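# Four arms build a three-block arch across two desks

## Task

Use the three blocks to span the gap between the two desks with an arch. Each of the two identical leaning blocks must stand upright on one of its ends, resting flat, one block per desk, and the two must tilt toward one another. The third block, the keystone, must sit centred between them on their slanted upper ends, with no gap at either contact. All three blocks must line up along one line. Any number of arms may be used.

## Robot and tools

Setup: four identical i2rt Big YAM arms, arm1 to arm4. Each has six revolute joints, a two-finger gripper and a wrist camera. Two fixed room cameras, cam_low and cam_low_2, also watch the scene. Desk tops under the arms are at z=0.720 m. Each arm's foot (base_link) faces along its own +x. Feet in the scene frame: arm1 (+0.378, +0.498, +0.793), arm2 (-0.376, +0.548, +0.723), arm3 (-0.379, -0.498, +0.790), arm4 (+0.378, -0.498, +0.808). The prompt also gives each foot's orientation as a wxyz quaternion. Reach is about 1.0 m from the joint1 axis.

Frame: one shared scene frame in metres, origin on the floor, +z up. The hand point lies between the finger pads, roughly 1 cm short of the fingertips. The fingers point along the hand's +z, and they open and close along its y. The printed hand position can be off, more so at long reach. hand_target is the hand pose implied by the joint targets currently held.

Tool move: all arguments are optional. Keys arm1..arm4 each take an object with "joints", "target" (optionally with "speed"), or both. Omitted arms receive no new command. "cameras" is a list drawn from arm1_cam_wrist, arm2_cam_wrist, arm3_cam_wrist, arm4_cam_wrist, cam_low, cam_low_2 and all. Leaving it out or giving ["all"] returns every camera; [] returns none.
- joints: absolute targets by name, in radians, plus gripper_m in metres. Ranges: joint1_rad -2.879..2.879 (turns the arm about its foot, positive counter-clockwise from above). joint2_rad 0..3.141 (shoulder). joint3_rad 0..3.019 (elbow; 0 is folded). joint4_rad -1.692..1.57 (hand pitch; positive tilts the fingers up). joint5_rad -1.57..1.57 (sideways; positive goes to the arm's right). joint6_rad -2.094..2.094 (roll; positive is clockwise seen from behind). gripper_m 0..0.093 is the fingertip gap. Tolerances counted as done: ±0.045, 0.14, 0.09, 0.055, 0.03, 0.035 rad and ±0.003 m.
- target: one list of seven numbers per arm, [x, y, z, qw, qx, qy, qz]. It is an absolute hand pose in the scene frame, in metres with a unit quaternion. The hand travels in a straight line to it from its current hand_target. When target is given, joints may contain only gripper_m.
- speed: top path speed in m/s, 0.002..0.5, default 0.25. Turning is capped at twice that value in rad/s. It is only valid together with target.
All motions in one call start at once. All hand paths finish together, paced by the slowest. A path lasts 0.5-10 s, and an action at most 15 s. Paths ignore obstacles and the other arms. The hand lags, can drift, can overshoot speed near full stretch, and often ends a centimetre or more off. Unknown keys make a call invalid. Out-of-range values get it refused, and a refusal or stop cancels the later move/wait/finished_scene calls in that same reply.

Tool wait: seconds, 0..10, plus optional cameras. It commands nothing and returns the state and images.
Tool zoom_image: camera name and region [x0, y0, x1, y1] in pixels, at most 504x504. It only works on a camera included in the latest images. Wrist images are 672x504; room images are 896x504.
Tool read_manual: section "licences" returns URDF licence text only.
Tool finished_scene: scene, the current scene number. It ends the scene for good, so the arch must already stand unaided.

Reading results:
- The "move" line gives each commanded robot's outcome, e.g. "arm1 done; arm2 time_out".
- "pictures" lists the cameras in image order. Frames may be slightly older than the state.
- An arm listed "as last shown" was not commanded. Its status reads "not commanded", and its other lines repeat earlier values.
- joint_status and hand_status values:
  - off_target: the joint stopped short and may still be pushing.
  - time_out: the joints keep nearby targets and push on. Resend the reported positions to relieve this.
  - not_followed: a safety check withheld the targets. "joint command not followed" or "pose unreachable" means a self- or inter-arm clearance check blocked it. The arm may keep trying until it gets new targets.
- on_its_own lists uncommanded behaviour. Here "held at" is a target, not a reading.
- Joint velocities are in rad/s (gripper in m/s). They read "within noise" when the arm is still.
- Joint torques are in N m, the arm's weight included. Entries 3 and 4 wrap at ±28.
- Gripper: on a hard part under full force it reads up to 0.005 m under the part's width. With nothing held it reads 0.000-0.002. To grip firmly, command about 0.005 m below the width at first contact. To release, command well above the reading.

Safety:
- Never knock or place blocks outside the work area.
- Avoid hard presses or hits between arms. No state line reports arm contact, and fingers, grippers and wrist cameras can still collide.
- Don't drop blocks, let go of a moving block, slam or push very hard. The arms do not stop on contact.
- Heat: long pushing, holding or full stretch heats the motors, and this continues while you think. MOTOR HOT appears at 85 °C. At 100 °C comes an OVER-TEMPERATURE FAULT: the arm goes limp for 30-60 s and drops what it holds. Keys afterwards read limit_stop_at_motor_heat, so resend those targets.
- Loose objects may occasionally get nudged by outside pushes. The scene keeps running while you deliberate, and arms keep holding their last command.

Each tool is called after "Request:" as name([rows], argument=value, ...), one row to a line, values as JSON.

## Session

Request:
move()

Scene clock: 0.00 s.
Joint torques (N m): no reading
Motor temperatures (°C): arm1=[28 23 20 24 23 20 19] | arm2=[27 23 23 22 22 24 22] | arm3=[30 20 20 20 20 19 21] | arm4=[27 21 22 19 21 20 23]
Heat: arm1: hottest joint1_rad 28 °C; arm2: hottest joint1_rad 27 °C; arm3: hottest joint1_rad 30 °C; arm4: hottest joint1_rad 27 °C.
Joint velocities: within noise
arm1.joint_positions: joint1_rad=+0.345 joint2_rad=+0.594 joint3_rad=+1.451 joint4_rad=-1.142 joint5_rad=-0.223 joint6_rad=-0.092 gripper_m=+0.09396
arm1.joint_status: not commanded
arm1.hand: x=+0.3091 y=+0.2772 z=+1.4129 quat_wxyz=(-0.372, -0.617, -0.506, +0.474) (m; scene frame)
arm1.hand_target: x=+0.3113 y=+0.2819 z=+1.4275 quat_wxyz=(-0.378, -0.608, -0.502, +0.486) (m; scene frame)
arm1.hand_status: not commanded
arm2.joint_positions: joint1_rad=-0.068 joint2_rad=+0.615 joint3_rad=+1.398 joint4_rad=-1.168 joint5_rad=-0.283 joint6_rad=+0.288 gripper_m=+0.09396
arm2.joint_status: not commanded
arm2.hand: x=-0.1788 y=+0.3871 z=+1.3047 quat_wxyz=(-0.558, -0.390, -0.730, +0.053) (m; scene frame)
arm2.hand_target: x=-0.1809 y=+0.3898 z=+1.3157 quat_wxyz=(-0.568, -0.385, -0.725, +0.057) (m; scene frame)
arm2.hand_status: not commanded
arm3.joint_positions: joint1_rad=+0.182 joint2_rad=+0.451 joint3_rad=+1.328 joint4_rad=-1.343 joint5_rad=-0.094 joint6_rad=+0.348 gripper_m=+0.09396
arm3.joint_status: not commanded
arm3.hand: x=-0.2874 y=-0.3491 z=+1.3304 quat_wxyz=(-0.396, +0.269, -0.807, -0.346) (m; scene frame)
arm3.hand_target: x=-0.2891 y=-0.3515 z=+1.3411 quat_wxyz=(-0.404, +0.268, -0.800, -0.352) (m; scene frame)
arm3.hand_status: not commanded
arm4.joint_positions: joint1_rad=-0.473 joint2_rad=+0.619 joint3_rad=+1.459 joint4_rad=-1.277 joint5_rad=-0.089 joint6_rad=-0.045 gripper_m=+0.09396
arm4.joint_status: not commanded
arm4.hand: x=+0.2857 y=-0.2863 z=+1.3940 quat_wxyz=(-0.288, +0.713, -0.449, -0.454) (m; scene frame)
arm4.hand_target: x=+0.2869 y=-0.2896 z=+1.4066 quat_wxyz=(-0.296, +0.707, -0.445, -0.463) (m; scene frame)
arm4.hand_status: not commanded
pictures: arm1_cam_wrist, arm2_cam_wrist, arm3_cam_wrist, arm4_cam_wrist, cam_low, cam_low_2
camera_calibration:
arm1_cam_wrist: T_world_to_cam=[[-0.979312, 0.20188, -0.0138761, 0.269016], [0.171285, 0.790478, -0.588052, 0.558534], [-0.107747, -0.578263, -0.808704, 1.45807], [0, 0, 0, 1]] pos_world=[0.324885, 0.347329, 1.51132]
arm2_cam_wrist: T_world_to_cam=[[-0.656883, -0.658749, -0.366817, 0.613687], [-0.450252, 0.732945, -0.509965, 0.312252], [0.604795, -0.169827, -0.778062, 1.3073], [0, 0, 0, 1]] pos_world=[-0.246938, 0.397417, 1.40151]
arm3_cam_wrist: T_world_to_cam=[[0.700601, -0.624013, -0.346072, 0.443666], [-0.711838, -0.577602, -0.399578, 0.128667], [0.0494503, 0.526292, -0.848865, 1.45061], [0, 0, 0, 1]] pos_world=[-0.290976, -0.412273, 1.43633]
arm4_cam_wrist: T_world_to_cam=[[0.904997, 0.425235, 0.0124674, -0.154502], [0.378239, -0.790874, -0.481097, 0.340013], [-0.194719, 0.440107, -0.876579, 1.52882], [0, 0, 0, 1]] pos_world=[0.308907, -0.338236, 1.50563]

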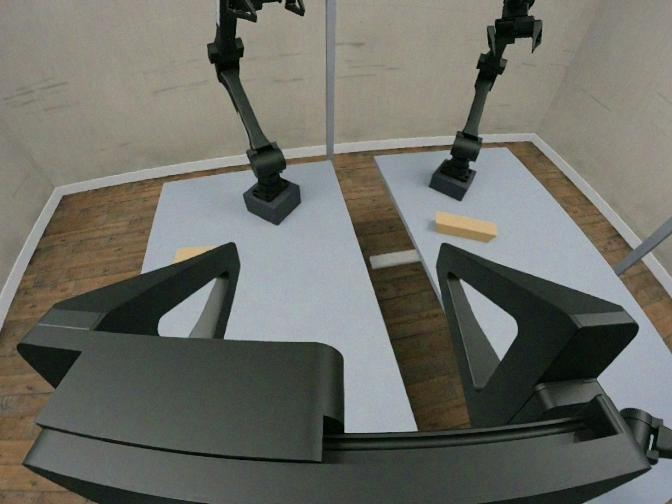

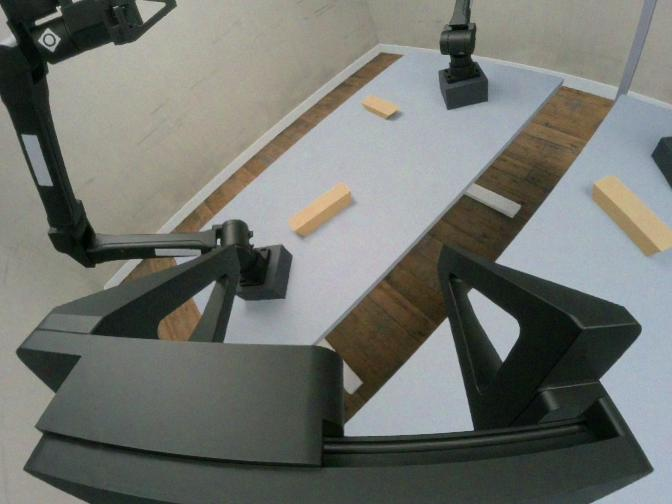

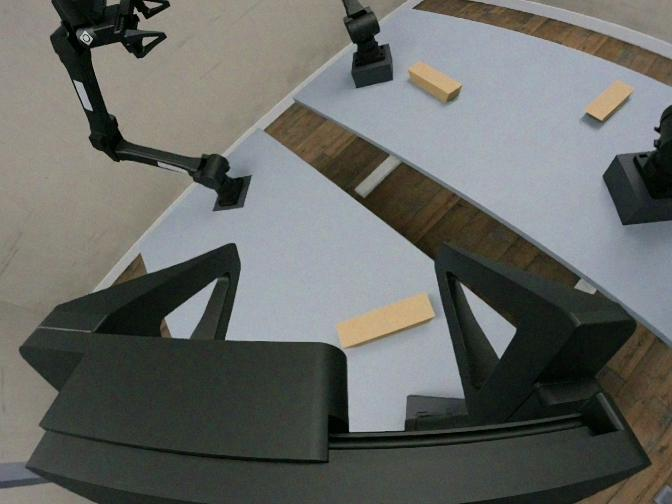

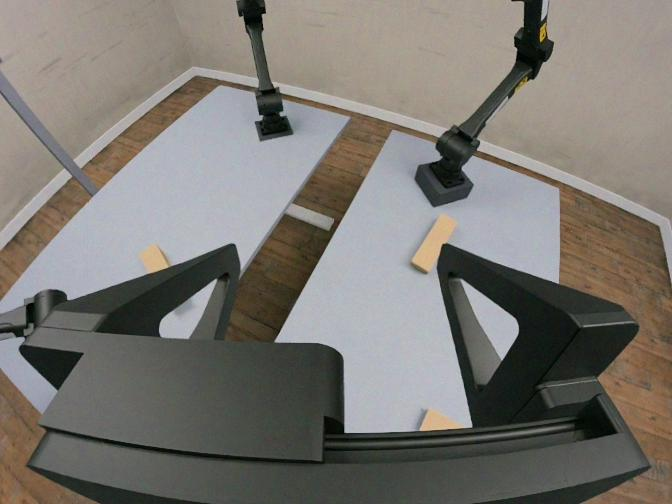

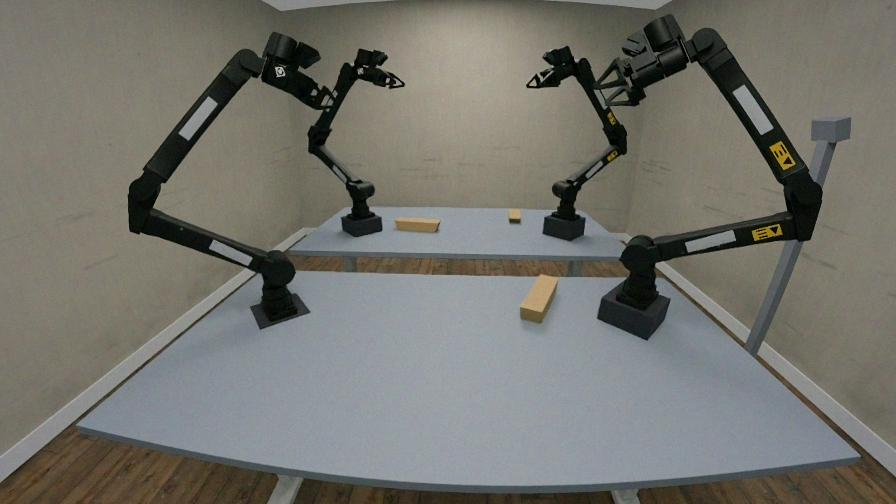

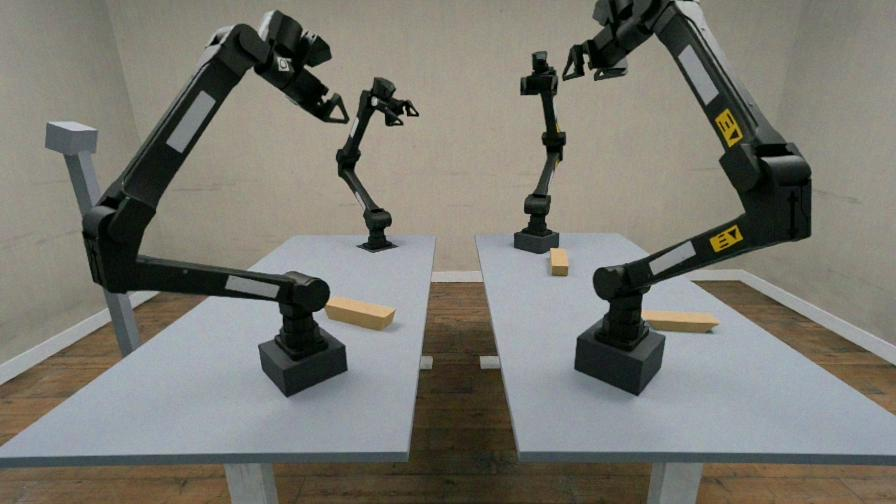

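Request:
zoom_image(camera="arm3_cam_wrist", region=[310, 260, 460, 372])

Request:
zoom_image(camera="arm3_cam_wrist", region=[390, 40, 660, 180])

Request:
zoom_image(camera="arm4_cam_wrist", region=[380, 190, 500, 280])

Request:
zoom_image(camera="cam_low_2", region=[310, 240, 750, 360])

Request:
zoom_image(camera="arm2_cam_wrist", region=[270, 80, 420, 250])

Request:
zoom_image(camera="arm2_cam_wrist", region=[560, 150, 672, 270])

Request:
zoom_image(camera="cam_low", region=[360, 180, 600, 340])

Scaled by 3.360 from the camera's 672x504 image, which has a finer 960x720 frame.

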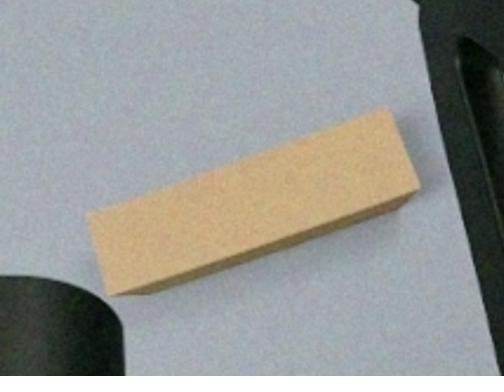

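Scaled by 1.867 from the camera's 672x504 image, which has a finer 960x720 frame.

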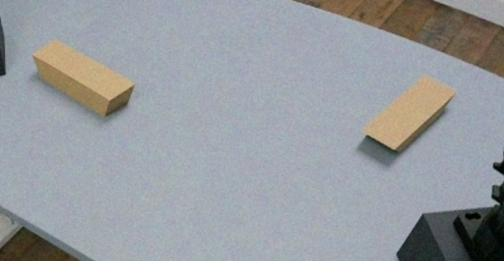

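Scaled by 4.200 from the camera's 672x504 image, which has a finer 960x720 frame.

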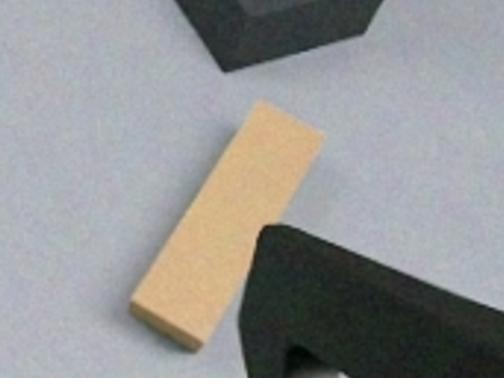

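Scaled by 1.145 from the camera's 896x504 image, which has a finer 1280x720 frame.

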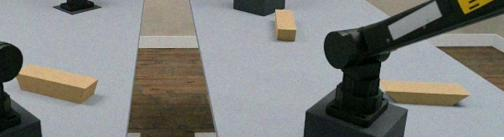

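Scaled by 2.965 from the camera's 672x504 image, which has a finer 960x720 frame.

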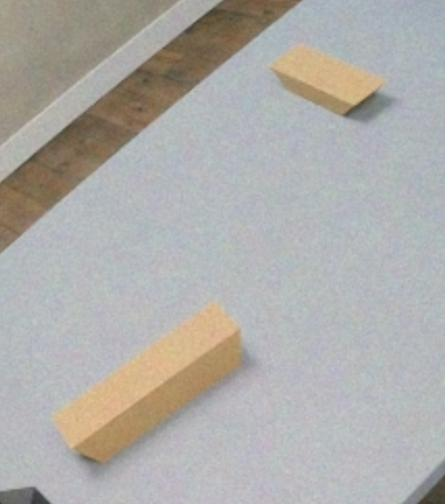

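Scaled by 4.200 from the camera's 672x504 image, which has a finer 960x720 frame.

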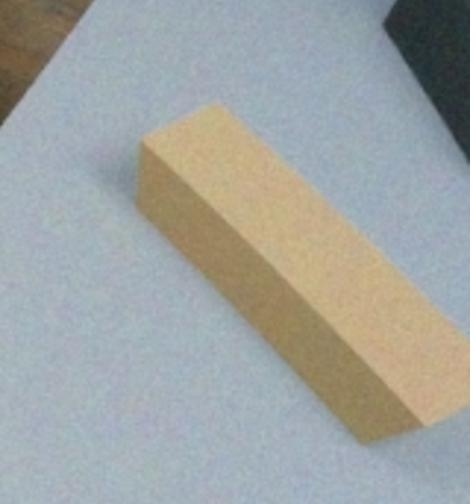

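Scaled by 2.100 from the camera's 896x504 image, which has a finer 1280x720 frame.

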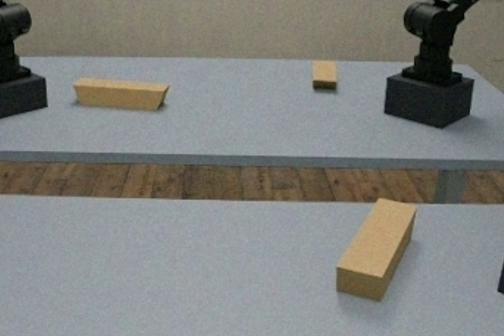

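Request:
move(arm1={"target":[0.43,0.18,1.0,0,0.643,0.766,0]}, arm3={"target":[-0.30,-0.23,1.0,0,-0.595,0.804,0]}, arm4={"target":[0.60,-0.37,1.0,0,-0.25,0.968,0]})

Scene clock: 25.03 s.
Joint torques (N m): arm1=[1.32 -5.66 10.58 0.4 -0.15 -0.15] | arm2=[-0.97 3.37 9.94 1.61 -0.08 -0.1] | arm3=[2.37 -4.31 7.9 0.23 0.13 0.05] | arm4=[0.97 -5.83 9.17 1.01 0.07 0.13]
Motor temperatures (°C): arm1=[28 23 22 24 23 20 19] | arm2=[27 23 28 22 22 24 22] | arm3=[30 20 22 20 20 19 21] | arm4=[27 21 25 19 21 20 23]
Heat: arm1: hottest joint1_rad 28 °C; arm2: hottest joint3_rad 28 °C; arm3: hottest joint1_rad 30 °C; arm4: hottest joint1_rad 27 °C.
move: arm1 done; arm3 done; arm4 off_target
Joint velocities: within noise
arm1.joint_positions: joint1_rad=+0.952 joint2_rad=+1.186 joint3_rad=+1.048 joint4_rad=-1.439 joint5_rad=+0.012 joint6_rad=-0.001 gripper_m=+0.09396
arm1.joint_status: not commanded
arm1.hand: x=+0.4240 y=+0.1823 z=+1.0027 quat_wxyz=(+0.004, -0.650, -0.760, +0.001) (m; scene frame)
arm1.hand_target: x=+0.4295 y=+0.1803 z=+1.0014 quat_wxyz=(+0.000, -0.641, -0.768, +0.002) (m; scene frame)
arm1.hand_status: done (0.007 m and 1.1 deg from the pose sent, 0.441 m and 76.7 deg at the start)
arm2: as last shown
arm3.joint_positions: joint1_rad=+0.524 joint2_rad=+1.063 joint3_rad=+0.974 joint4_rad=-1.481 joint5_rad=-0.004 joint6_rad=+0.030 gripper_m=+0.09396
arm3.joint_status: not commanded
arm3.hand: x=-0.2981 y=-0.2325 z=+1.0050 quat_wxyz=(+0.001, +0.584, -0.812, -0.002) (m; scene frame)
arm3.hand_target: x=-0.3011 y=-0.2302 z=+1.0012 quat_wxyz=(+0.000, +0.595, -0.804, -0.001) (m; scene frame)
arm3.hand_status: done (0.006 m and 1.6 deg from the pose sent, 0.351 m and 72.0 deg at the start)
arm4.joint_positions: joint1_rad=-1.855 joint2_rad=+1.003 joint3_rad=+0.875 joint4_rad=-1.466 joint5_rad=-0.004 joint6_rad=-0.002 gripper_m=+0.09396
arm4.joint_status: not commanded
arm4.hand: x=+0.5914 y=-0.3713 z=+0.9996 quat_wxyz=(+0.012, +0.264, -0.964, +0.001) (m; scene frame)
arm4.hand_target: x=+0.5985 y=-0.3708 z=+1.0010 quat_wxyz=(+0.004, +0.253, -0.968, +0.000) (m; scene frame)
arm4.hand_status: off_target (0.009 m and 2.2 deg from the pose sent, 0.511 m and 104.3 deg at the start)
pictures: arm1_cam_wrist, arm2_cam_wrist, arm3_cam_wrist, arm4_cam_wrist, cam_low, cam_low_2
camera_calibration:
arm1_cam_wrist: T_world_to_cam=[[-0.992022, -0.125589, -0.0109173, 0.457144], [-0.105211, 0.777122, 0.620493, -0.719431], [-0.069443, 0.616692, -0.784136, 0.825108], [0, 0, 0, 1]] pos_world=[0.435102, 0.10766, 1.09839]
arm2_cam_wrist: T_world_to_cam=[[-0.656883, -0.658749, -0.366817, 0.613687], [-0.450252, 0.732945, -0.509965, 0.312252], [0.604795, -0.169827, -0.778062, 1.3073], [0, 0, 0, 1]] pos_world=[-0.246938, 0.397417, 1.40151]
arm3_cam_wrist: T_world_to_cam=[[0.945817, -0.324658, 0.00513529, 0.20105], [-0.265448, -0.764021, 0.588055, -0.844497], [-0.186993, -0.557556, -0.808805, 0.750769], [0, 0, 0, 1]] pos_world=[-0.273939, -0.161346, 1.1028]
arm4_cam_wrist: T_world_to_cam=[[0.515359, -0.856964, 0.00426448, -0.627507], [-0.680108, -0.405964, 0.610447, -0.354887], [-0.5214, -0.3175, -0.792045, 1.10751], [0, 0, 0, 1]] pos_world=[0.659486, -0.330187, 1.09652]

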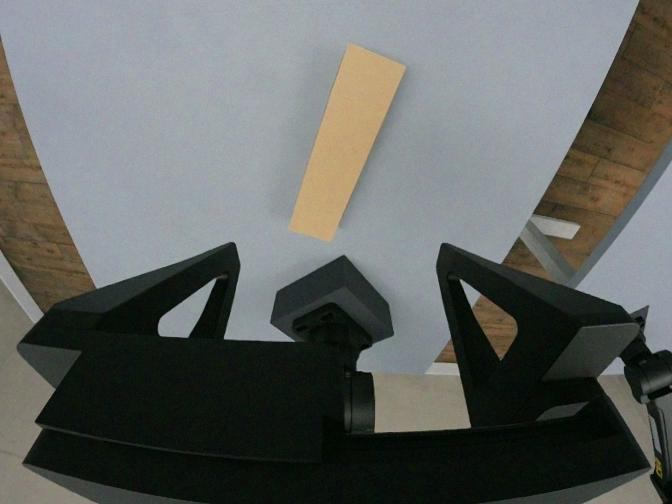

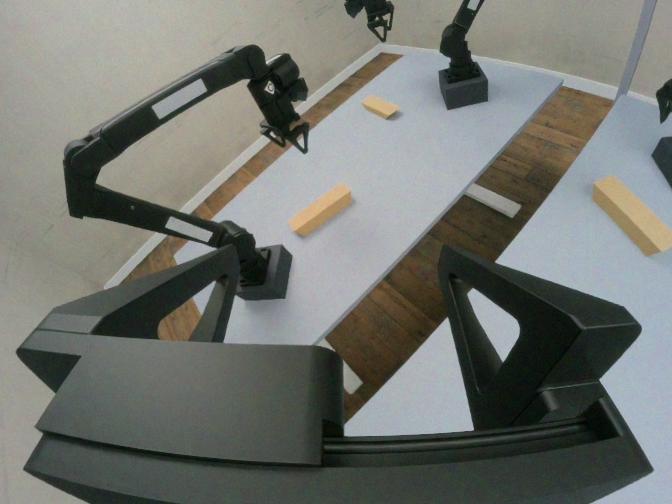

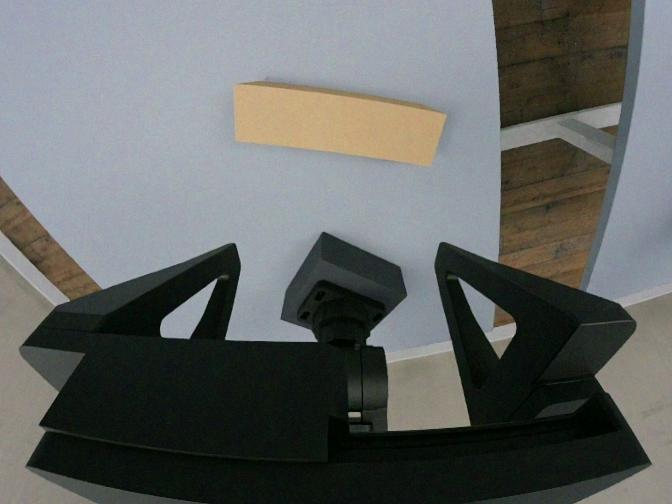

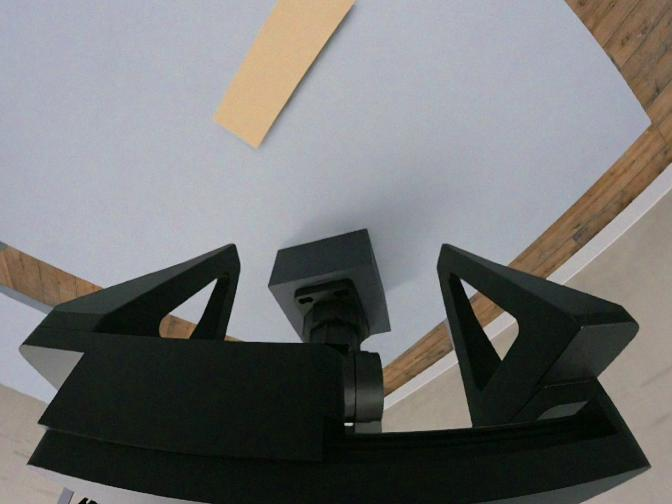

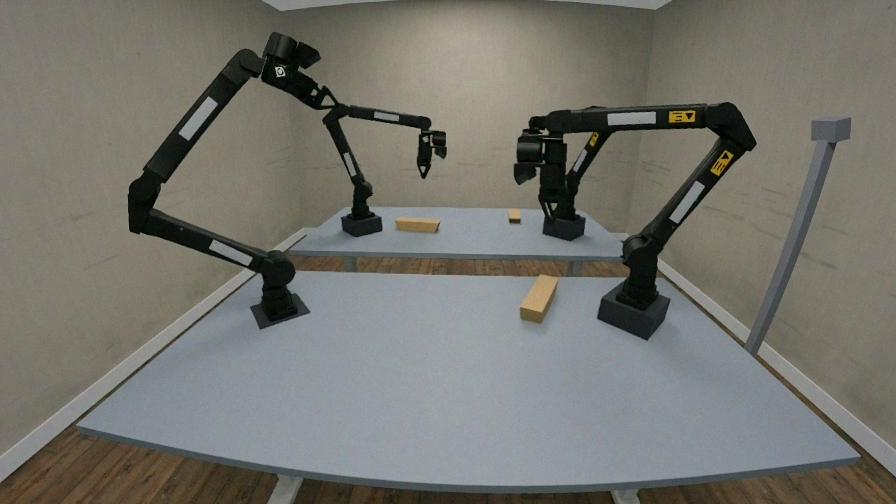

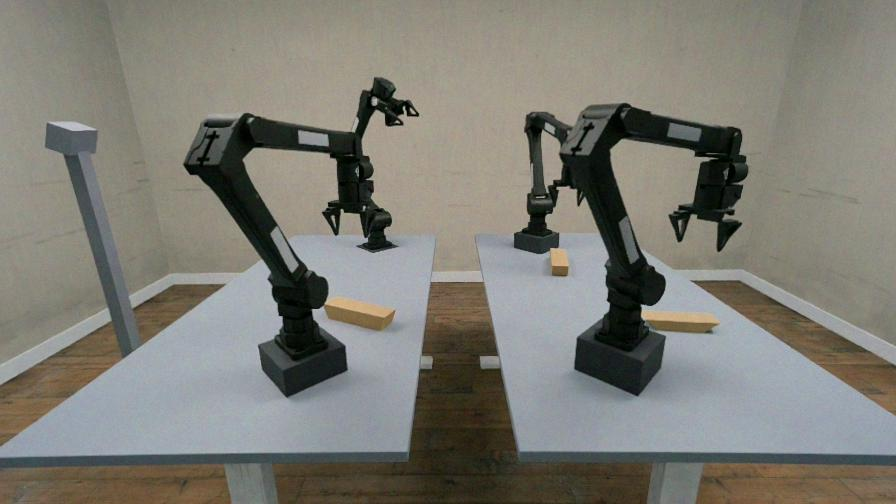

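Request:
zoom_image(camera="arm3_cam_wrist", region=[225, 65, 461, 183])

Request:
zoom_image(camera="arm1_cam_wrist", region=[230, 30, 450, 250])

Request:
zoom_image(camera="cam_low", region=[385, 200, 535, 240])

Request:
zoom_image(camera="cam_low_2", region=[540, 240, 730, 340])

Scaled by 2.136 from the camera's 672x504 image, which has a finer 960x720 frame.

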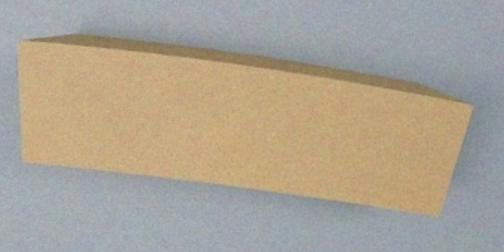

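Scaled by 2.291 from the camera's 672x504 image, which has a finer 960x720 frame.

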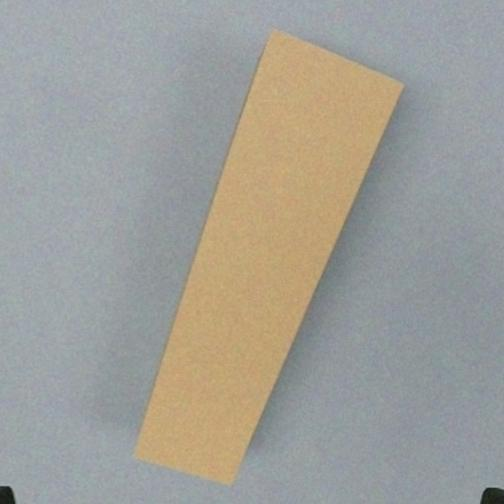

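Scaled by 3.360 from the camera's 896x504 image, which has a finer 1280x720 frame.

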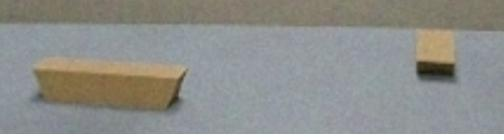

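Scaled by 2.653 from the camera's 896x504 image, which has a finer 1280x720 frame.

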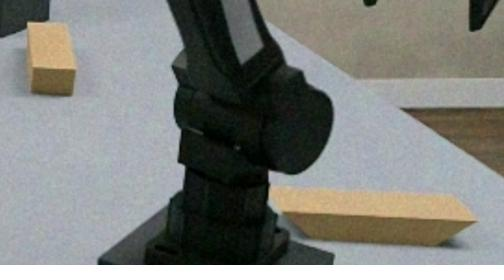

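Request:
zoom_image(camera="cam_low", region=[390, 210, 446, 238])

Request:
zoom_image(camera="arm2_cam_wrist", region=[580, 165, 672, 265])

Request:
zoom_image(camera="arm2_cam_wrist", region=[350, 85, 410, 125])

Request:
zoom_image(camera="cam_low", region=[510, 265, 570, 330])

Request:
zoom_image(camera="cam_low_2", region=[320, 285, 400, 335])

Scaled by 9.000 from the camera's 896x504 image, which has a finer 1280x720 frame.

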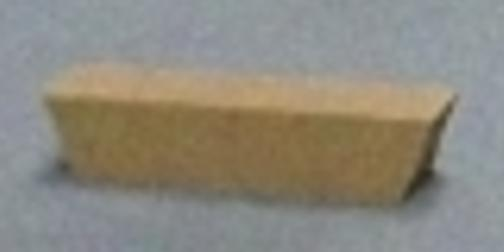

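Scaled by 5.040 from the camera's 672x504 image, which has a finer 960x720 frame.

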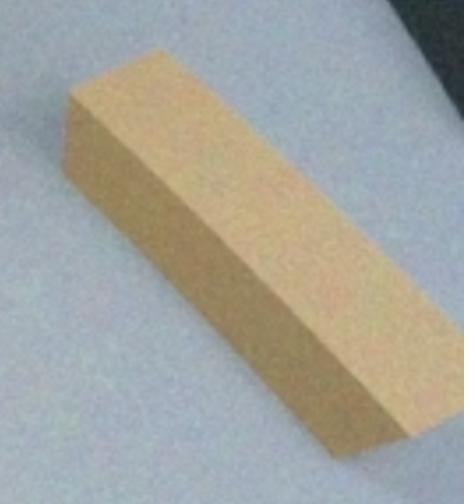

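Scaled by 8.400 from the camera's 672x504 image, which has a finer 960x720 frame.

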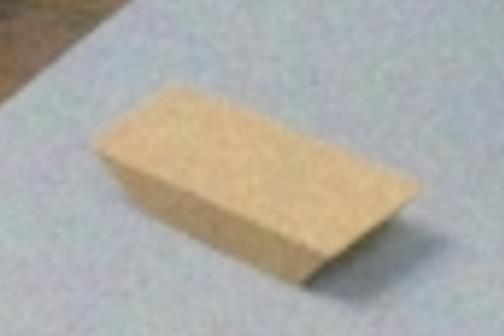

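Scaled by 7.754 from the camera's 896x504 image, which has a finer 1280x720 frame.

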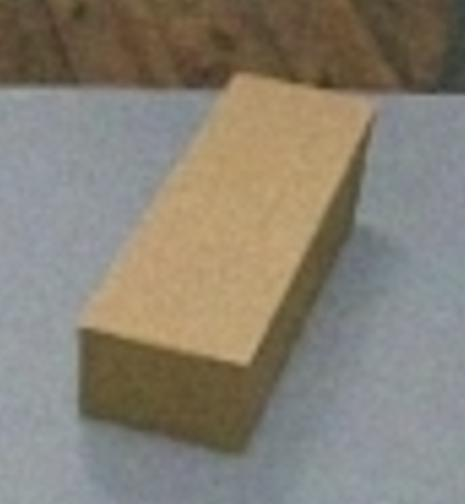

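Scaled by 6.300 from the camera's 896x504 image, which has a finer 1280x720 frame.

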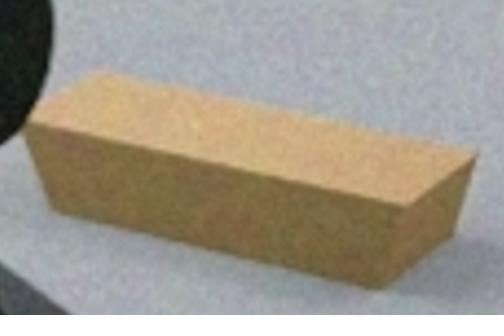

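Request:
move(arm1={"target":[0.421,0.226,0.90,0,0.779,0.627,0]}, arm3={"target":[-0.294,-0.225,0.90,0,0.230,0.973,0]}, arm4={"target":[0.66,-0.31,1.0,0,-0.25,0.968,0]})

Scene clock: 42.60 s.
Joint torques (N m): arm1=[0.67 -6.07 9.26 0.34 -0.11 0.05] | arm2=[-0.79 3.72 9.99 1.54 -0.08 -0.09] | arm3=[0.15 -4.6 7.09 0.01 0.24 0.29] | arm4=[2.78 -8.23 12.26 0.91 0.08 0.13]
Motor temperatures (°C): arm1=[28 23 24 24 23 20 19] | arm2=[27 23 30 22 22 24 22] | arm3=[30 20 23 20 20 19 20] | arm4=[27 21 28 19 21 20 23]
Heat: arm1: hottest joint1_rad 28 °C; arm2: hottest joint3_rad 30 °C; arm3: hottest joint1_rad 30 °C; arm4: hottest joint3_rad 28 °C.
move: arm1 done; arm3 done; arm4 off_target
Joint velocities: within noise
arm1.joint_positions: joint1_rad=+0.952 joint2_rad=+1.157 joint3_rad=+0.738 joint4_rad=-1.177 joint5_rad=+0.000 joint6_rad=+0.368 gripper_m=+0.09396
arm1.joint_status: not commanded
arm1.hand: x=+0.4197 y=+0.2268 z=+0.8974 quat_wxyz=(+0.009, -0.778, -0.628, -0.008) (m; scene frame)
arm1.hand_target: x=+0.4223 y=+0.2261 z=+0.9000 quat_wxyz=(-0.002, -0.779, -0.627, -0.004) (m; scene frame)
arm1.hand_status: done (0.003 m and 1.3 deg from the pose sent, 0.112 m and 21.3 deg at the start)
arm2: as last shown
arm3.joint_positions: joint1_rad=+0.524 joint2_rad=+1.153 joint3_rad=+0.771 joint4_rad=-1.179 joint5_rad=-0.002 joint6_rad=+1.716 gripper_m=+0.09397
arm3.joint_status: not commanded
arm3.hand: x=-0.2953 y=-0.2236 z=+0.9060 quat_wxyz=(+0.001, -0.218, -0.976, -0.005) (m; scene frame)
arm3.hand_target: x=-0.2940 y=-0.2251 z=+0.9002 quat_wxyz=(+0.000, -0.226, -0.974, +0.000) (m; scene frame)
arm3.hand_status: done (0.006 m and 1.5 deg from the pose sent, 0.105 m and 98.0 deg at the start)
arm4.joint_positions: joint1_rad=-1.813 joint2_rad=+1.227 joint3_rad=+0.996 joint4_rad=-1.394 joint5_rad=-0.009 joint6_rad=+0.070 gripper_m=+0.09396
arm4.joint_status: not commanded
arm4.hand: x=+0.6426 y=-0.3246 z=+0.9852 quat_wxyz=(+0.027, +0.250, -0.968, +0.004) (m; scene frame)
arm4.hand_target: x=+0.6584 y=-0.3099 z=+1.0003 quat_wxyz=(+0.001, +0.250, -0.968, -0.003) (m; scene frame)
arm4.hand_status: off_target (0.027 m and 3.1 deg from the pose sent, 0.092 m and 2.2 deg at the start)
pictures: arm1_cam_wrist, arm2_cam_wrist, arm3_cam_wrist, arm4_cam_wrist, cam_low, cam_low_2
camera_calibration:
arm1_cam_wrist: T_world_to_cam=[[-0.97027, 0.241618, -0.0140553, 0.367719], [0.17796, 0.751584, 0.635178, -0.815336], [0.164034, 0.613793, -0.772238, 0.606859], [0, 0, 0, 1]] pos_world=[0.402338, 0.15146, 0.991691]
arm2_cam_wrist: T_world_to_cam=[[-0.656883, -0.658749, -0.366817, 0.613687], [-0.450252, 0.732945, -0.509965, 0.312252], [0.604795, -0.169827, -0.778062, 1.3073], [0, 0, 0, 1]] pos_world=[-0.246938, 0.397417, 1.40151]
arm3_cam_wrist: T_world_to_cam=[[-0.431062, -0.902322, 0.00126322, -0.330413], [-0.726658, 0.347972, 0.592354, -0.670224], [-0.534934, 0.254423, -0.805677, 0.752233], [0, 0, 0, 1]] pos_world=[-0.227057, -0.256306, 1.00348]
arm4_cam_wrist: T_world_to_cam=[[0.489613, -0.871933, 0.00328021, -0.601158], [-0.675235, -0.376777, 0.634111, -0.30928], [-0.551666, -0.312684, -0.773235, 1.14006], [0, 0, 0, 1]] pos_world=[0.714429, -0.284222, 1.07962]

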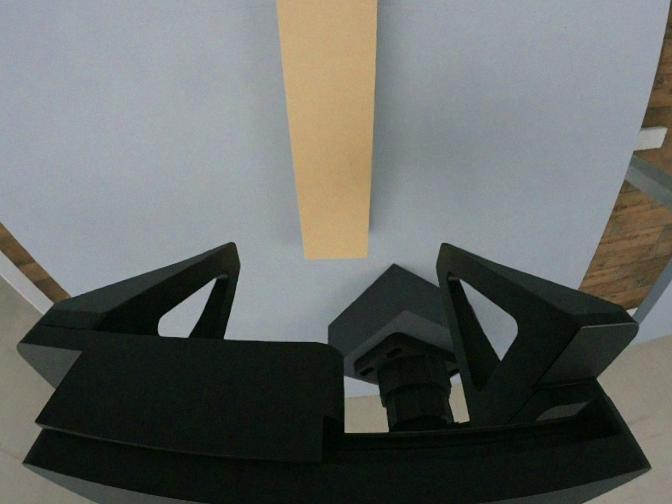

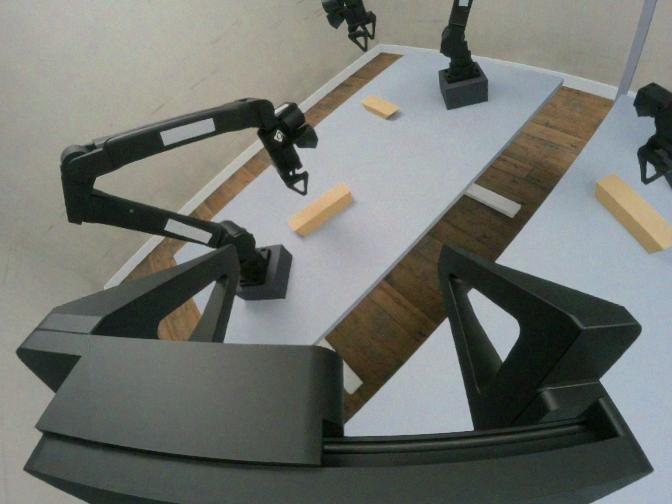

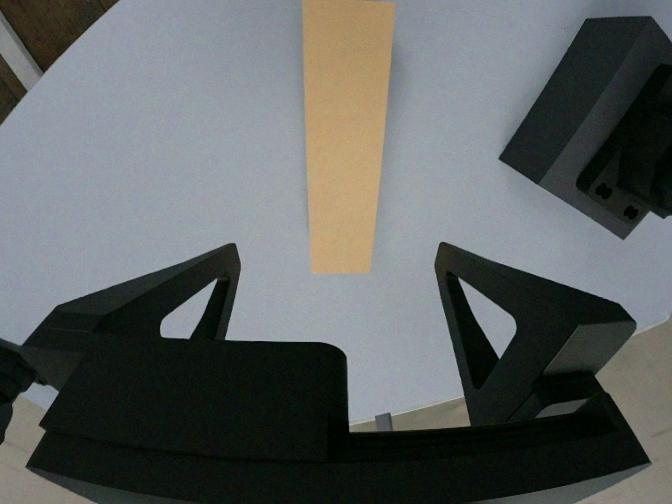

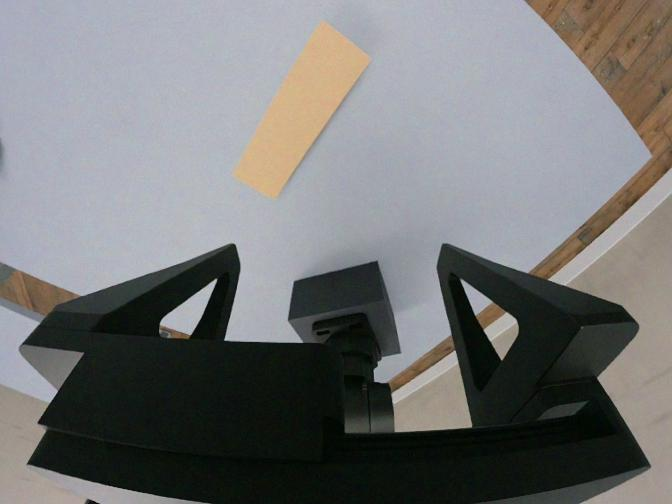

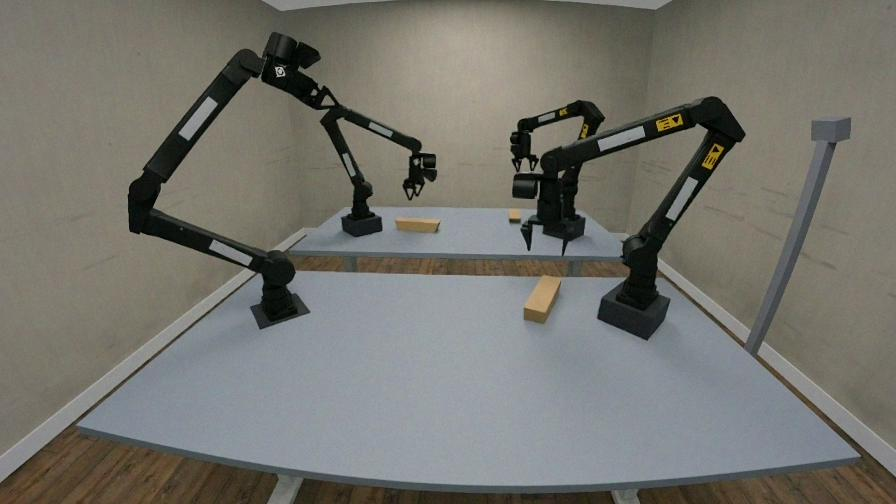

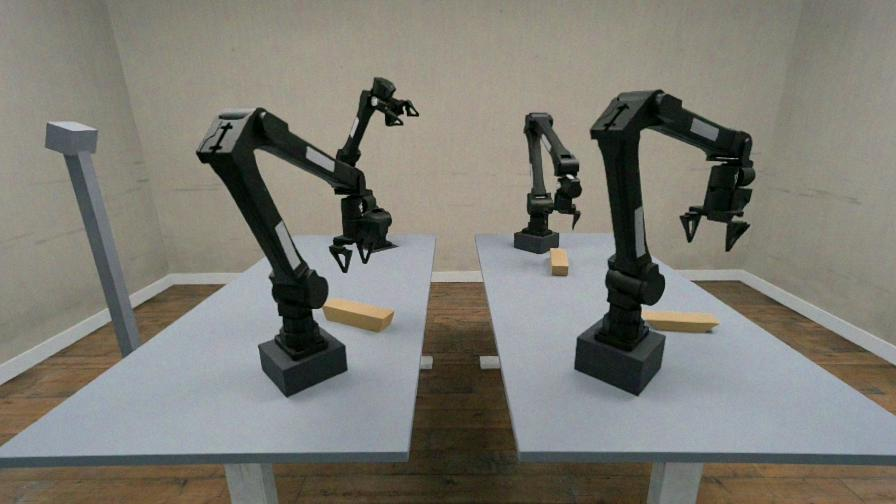

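Request:
zoom_image(camera="arm4_cam_wrist", region=[210, 10, 410, 210])

Request:
zoom_image(camera="arm3_cam_wrist", region=[280, 180, 410, 290])

Request:
zoom_image(camera="arm1_cam_wrist", region=[270, 160, 400, 270])

Scaled by 2.520 from the camera's 672x504 image, which has a finer 960x720 frame.

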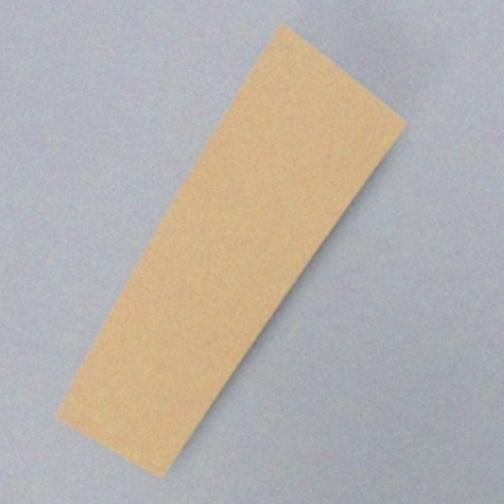

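Scaled by 3.877 from the camera's 672x504 image, which has a finer 960x720 frame.

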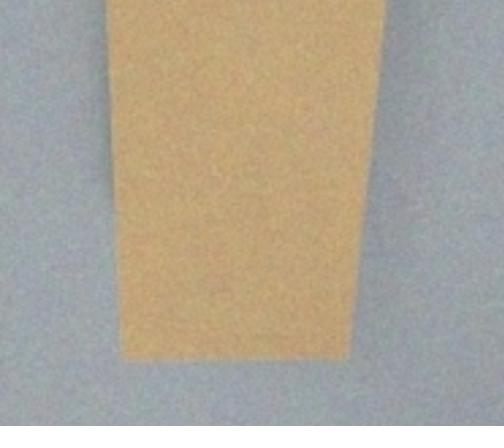

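Scaled by 3.877 from the camera's 672x504 image, which has a finer 960x720 frame.

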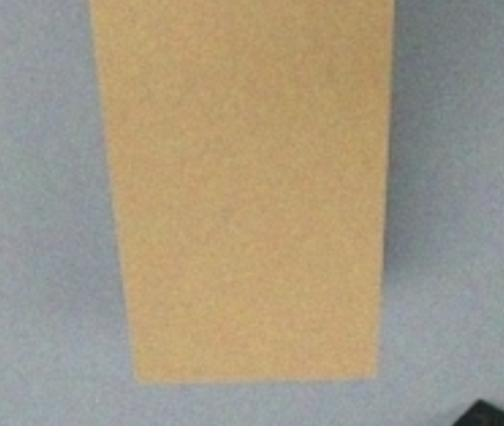

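Request:
move(arm1={"target":[0.422,0.226,0.746,0,0.779,0.627,0],"speed":0.15}, arm3={"target":[-0.294,-0.226,0.742,0,0.230,0.973,0],"speed":0.15}, arm4={"target":[0.628,-0.278,0.88,0,0.0567,0.9984,0]})

Scene clock: 50.47 s.
Joint torques (N m): arm1=[0.79 -5.3 5.87 0.4 0.12 0.04] | arm2=[-0.91 3.84 9.99 1.58 -0.07 -0.09] | arm3=[0.03 -6.48 4.46 0.06 0.21 0.31] | arm4=[2.78 -9.11 7.82 0.98 0.16 0.13]
Motor temperatures (°C): arm1=[28 23 24 24 23 20 19] | arm2=[27 22 31 22 22 24 22] | arm3=[30 20 24 20 20 19 20] | arm4=[27 21 30 19 21 20 23]
Heat: arm1: hottest joint1_rad 28 °C; arm2: hottest joint3_rad 31 °C; arm3: hottest joint1_rad 30 °C; arm4: hottest joint3_rad 30 °C.
move: arm1 done; arm3 done; arm4 done
Joint velocities: within noise
arm1.joint_positions: joint1_rad=+0.952 joint2_rad=+1.484 joint3_rad=+0.525 joint4_rad=-0.612 joint5_rad=+0.001 joint6_rad=+0.368 gripper_m=+0.09396
arm1.joint_status: not commanded
arm1.hand: x=+0.4204 y=+0.2249 z=+0.7493 quat_wxyz=(-0.002, -0.778, -0.628, -0.001) (m; scene frame)
arm1.hand_target: x=+0.4220 y=+0.2261 z=+0.7461 quat_wxyz=(+0.000, -0.779, -0.627, +0.000) (m; scene frame)
arm1.hand_status: done (0.004 m and 0.3 deg from the pose sent, 0.151 m and 1.3 deg at the start)
arm2: as last shown
arm3.joint_positions: joint1_rad=+0.524 joint2_rad=+1.503 joint3_rad=+0.552 joint4_rad=-0.613 joint5_rad=-0.002 joint6_rad=+1.722 gripper_m=+0.09397
arm3.joint_status: not commanded
arm3.hand: x=-0.2952 y=-0.2228 z=+0.7464 quat_wxyz=(+0.001, -0.221, -0.975, -0.004) (m; scene frame)
arm3.hand_target: x=-0.2940 y=-0.2259 z=+0.7422 quat_wxyz=(+0.000, -0.230, -0.973, +0.000) (m; scene frame)
arm3.hand_status: done (0.006 m and 1.2 deg from the pose sent, 0.164 m and 1.5 deg at the start)
arm4.joint_positions: joint1_rad=-1.679 joint2_rad=+1.341 joint3_rad=+0.806 joint4_rad=-1.044 joint5_rad=-0.003 joint6_rad=+0.822 gripper_m=+0.09396
arm4.joint_status: not commanded
arm4.hand: x=+0.6264 y=-0.2841 z=+0.8819 quat_wxyz=(+0.004, -0.056, -0.998, +0.002) (m; scene frame)
arm4.hand_target: x=+0.6279 y=-0.2781 z=+0.8800 quat_wxyz=(+0.000, -0.057, -0.998, +0.000) (m; scene frame)
arm4.hand_status: done (0.007 m and 0.5 deg from the pose sent, 0.116 m and 35.6 deg at the start)
pictures: arm1_cam_wrist, arm2_cam_wrist, arm3_cam_wrist, arm4_cam_wrist, cam_low, cam_low_2
camera_calibration:
arm1_cam_wrist: T_world_to_cam=[[-0.970201, 0.241262, -0.0223947, 0.373087], [0.176558, 0.767235, 0.616586, -0.709021], [0.165941, 0.594258, -0.786969, 0.508111], [0, 0, 0, 1]] pos_world=[0.402837, 0.152025, 0.845395]
arm2_cam_wrist: T_world_to_cam=[[-0.656883, -0.658749, -0.366817, 0.613687], [-0.450252, 0.732945, -0.509965, 0.312252], [0.604795, -0.169827, -0.778062, 1.3073], [0, 0, 0, 1]] pos_world=[-0.246938, 0.397417, 1.40151]
arm3_cam_wrist: T_world_to_cam=[[-0.436586, -0.899655, 0.00362217, -0.332328], [-0.72407, 0.353761, 0.592095, -0.573645], [-0.533963, 0.255877, -0.80586, 0.624177], [0, 0, 0, 1]] pos_world=[-0.227161, -0.25576, 0.843856]
arm4_cam_wrist: T_world_to_cam=[[-0.105512, -0.994332, 0.013064, -0.228159], [-0.796333, 0.0923554, 0.597765, 0.00170834], [-0.595584, 0.0526682, -0.801565, 1.22023], [0, 0, 0, 1]] pos_world=[0.704036, -0.291291, 0.980053]

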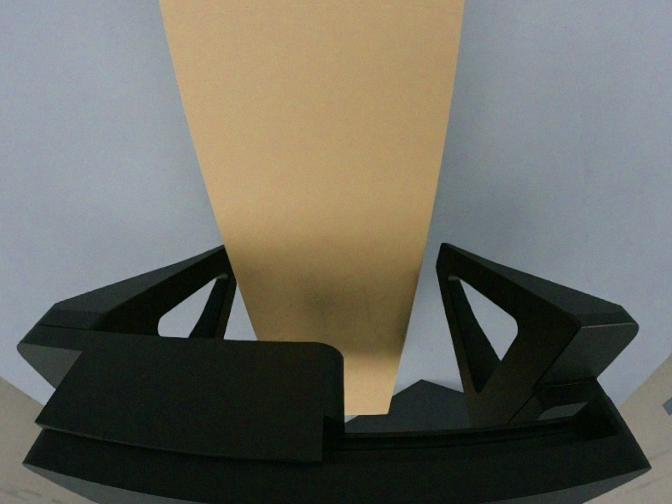

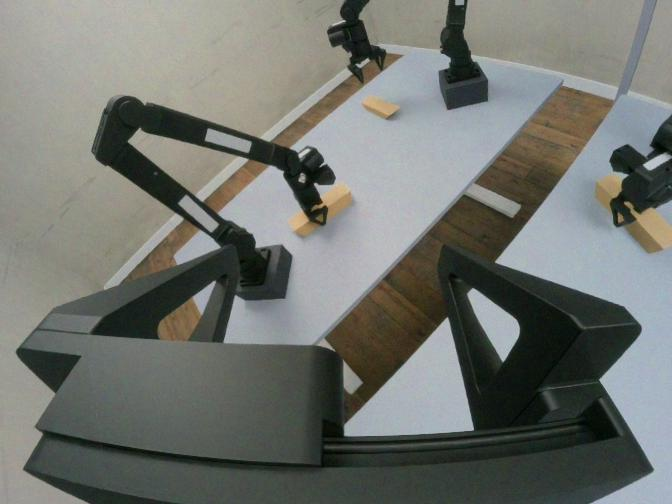

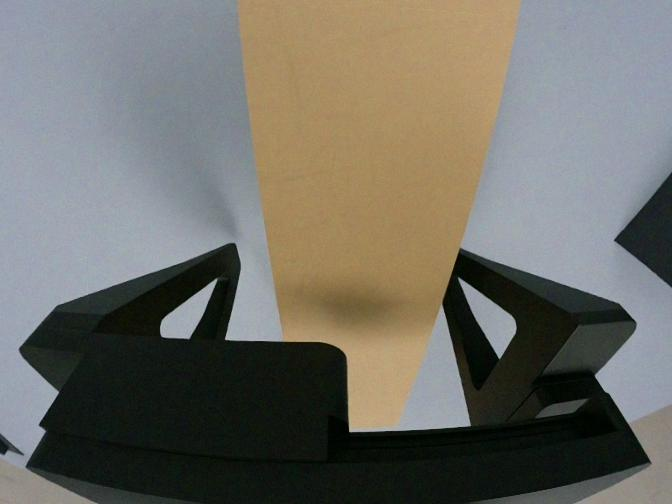

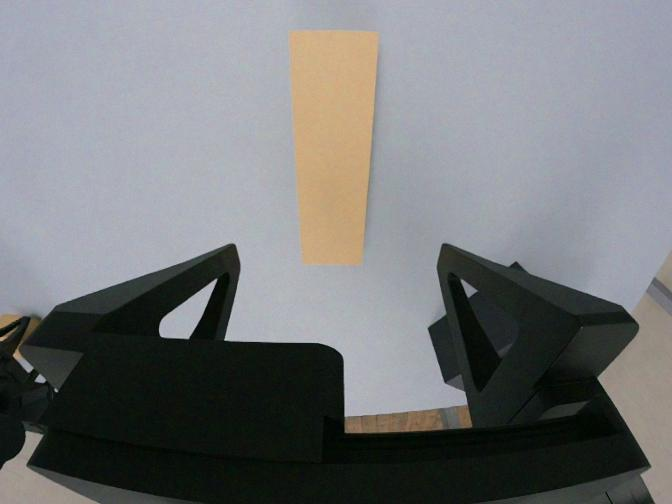

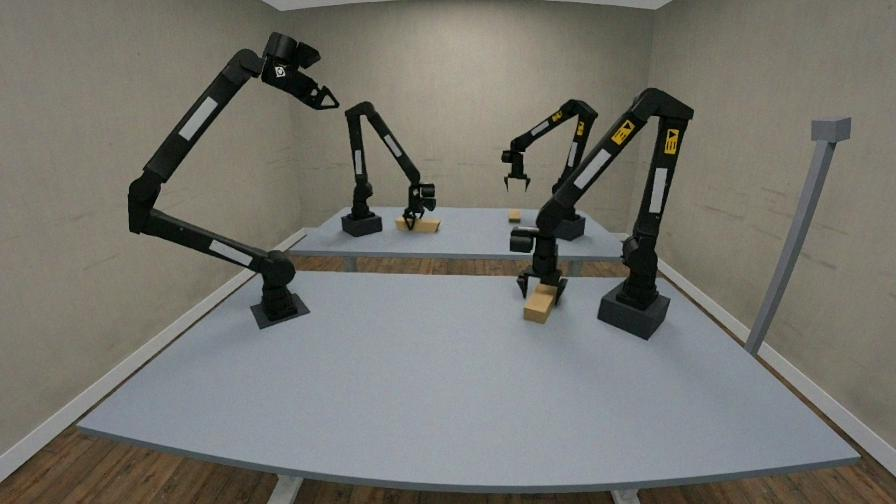

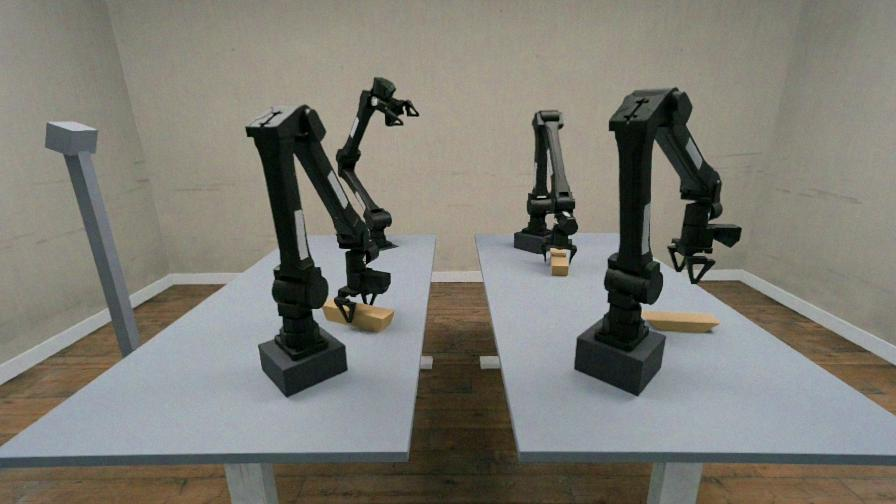

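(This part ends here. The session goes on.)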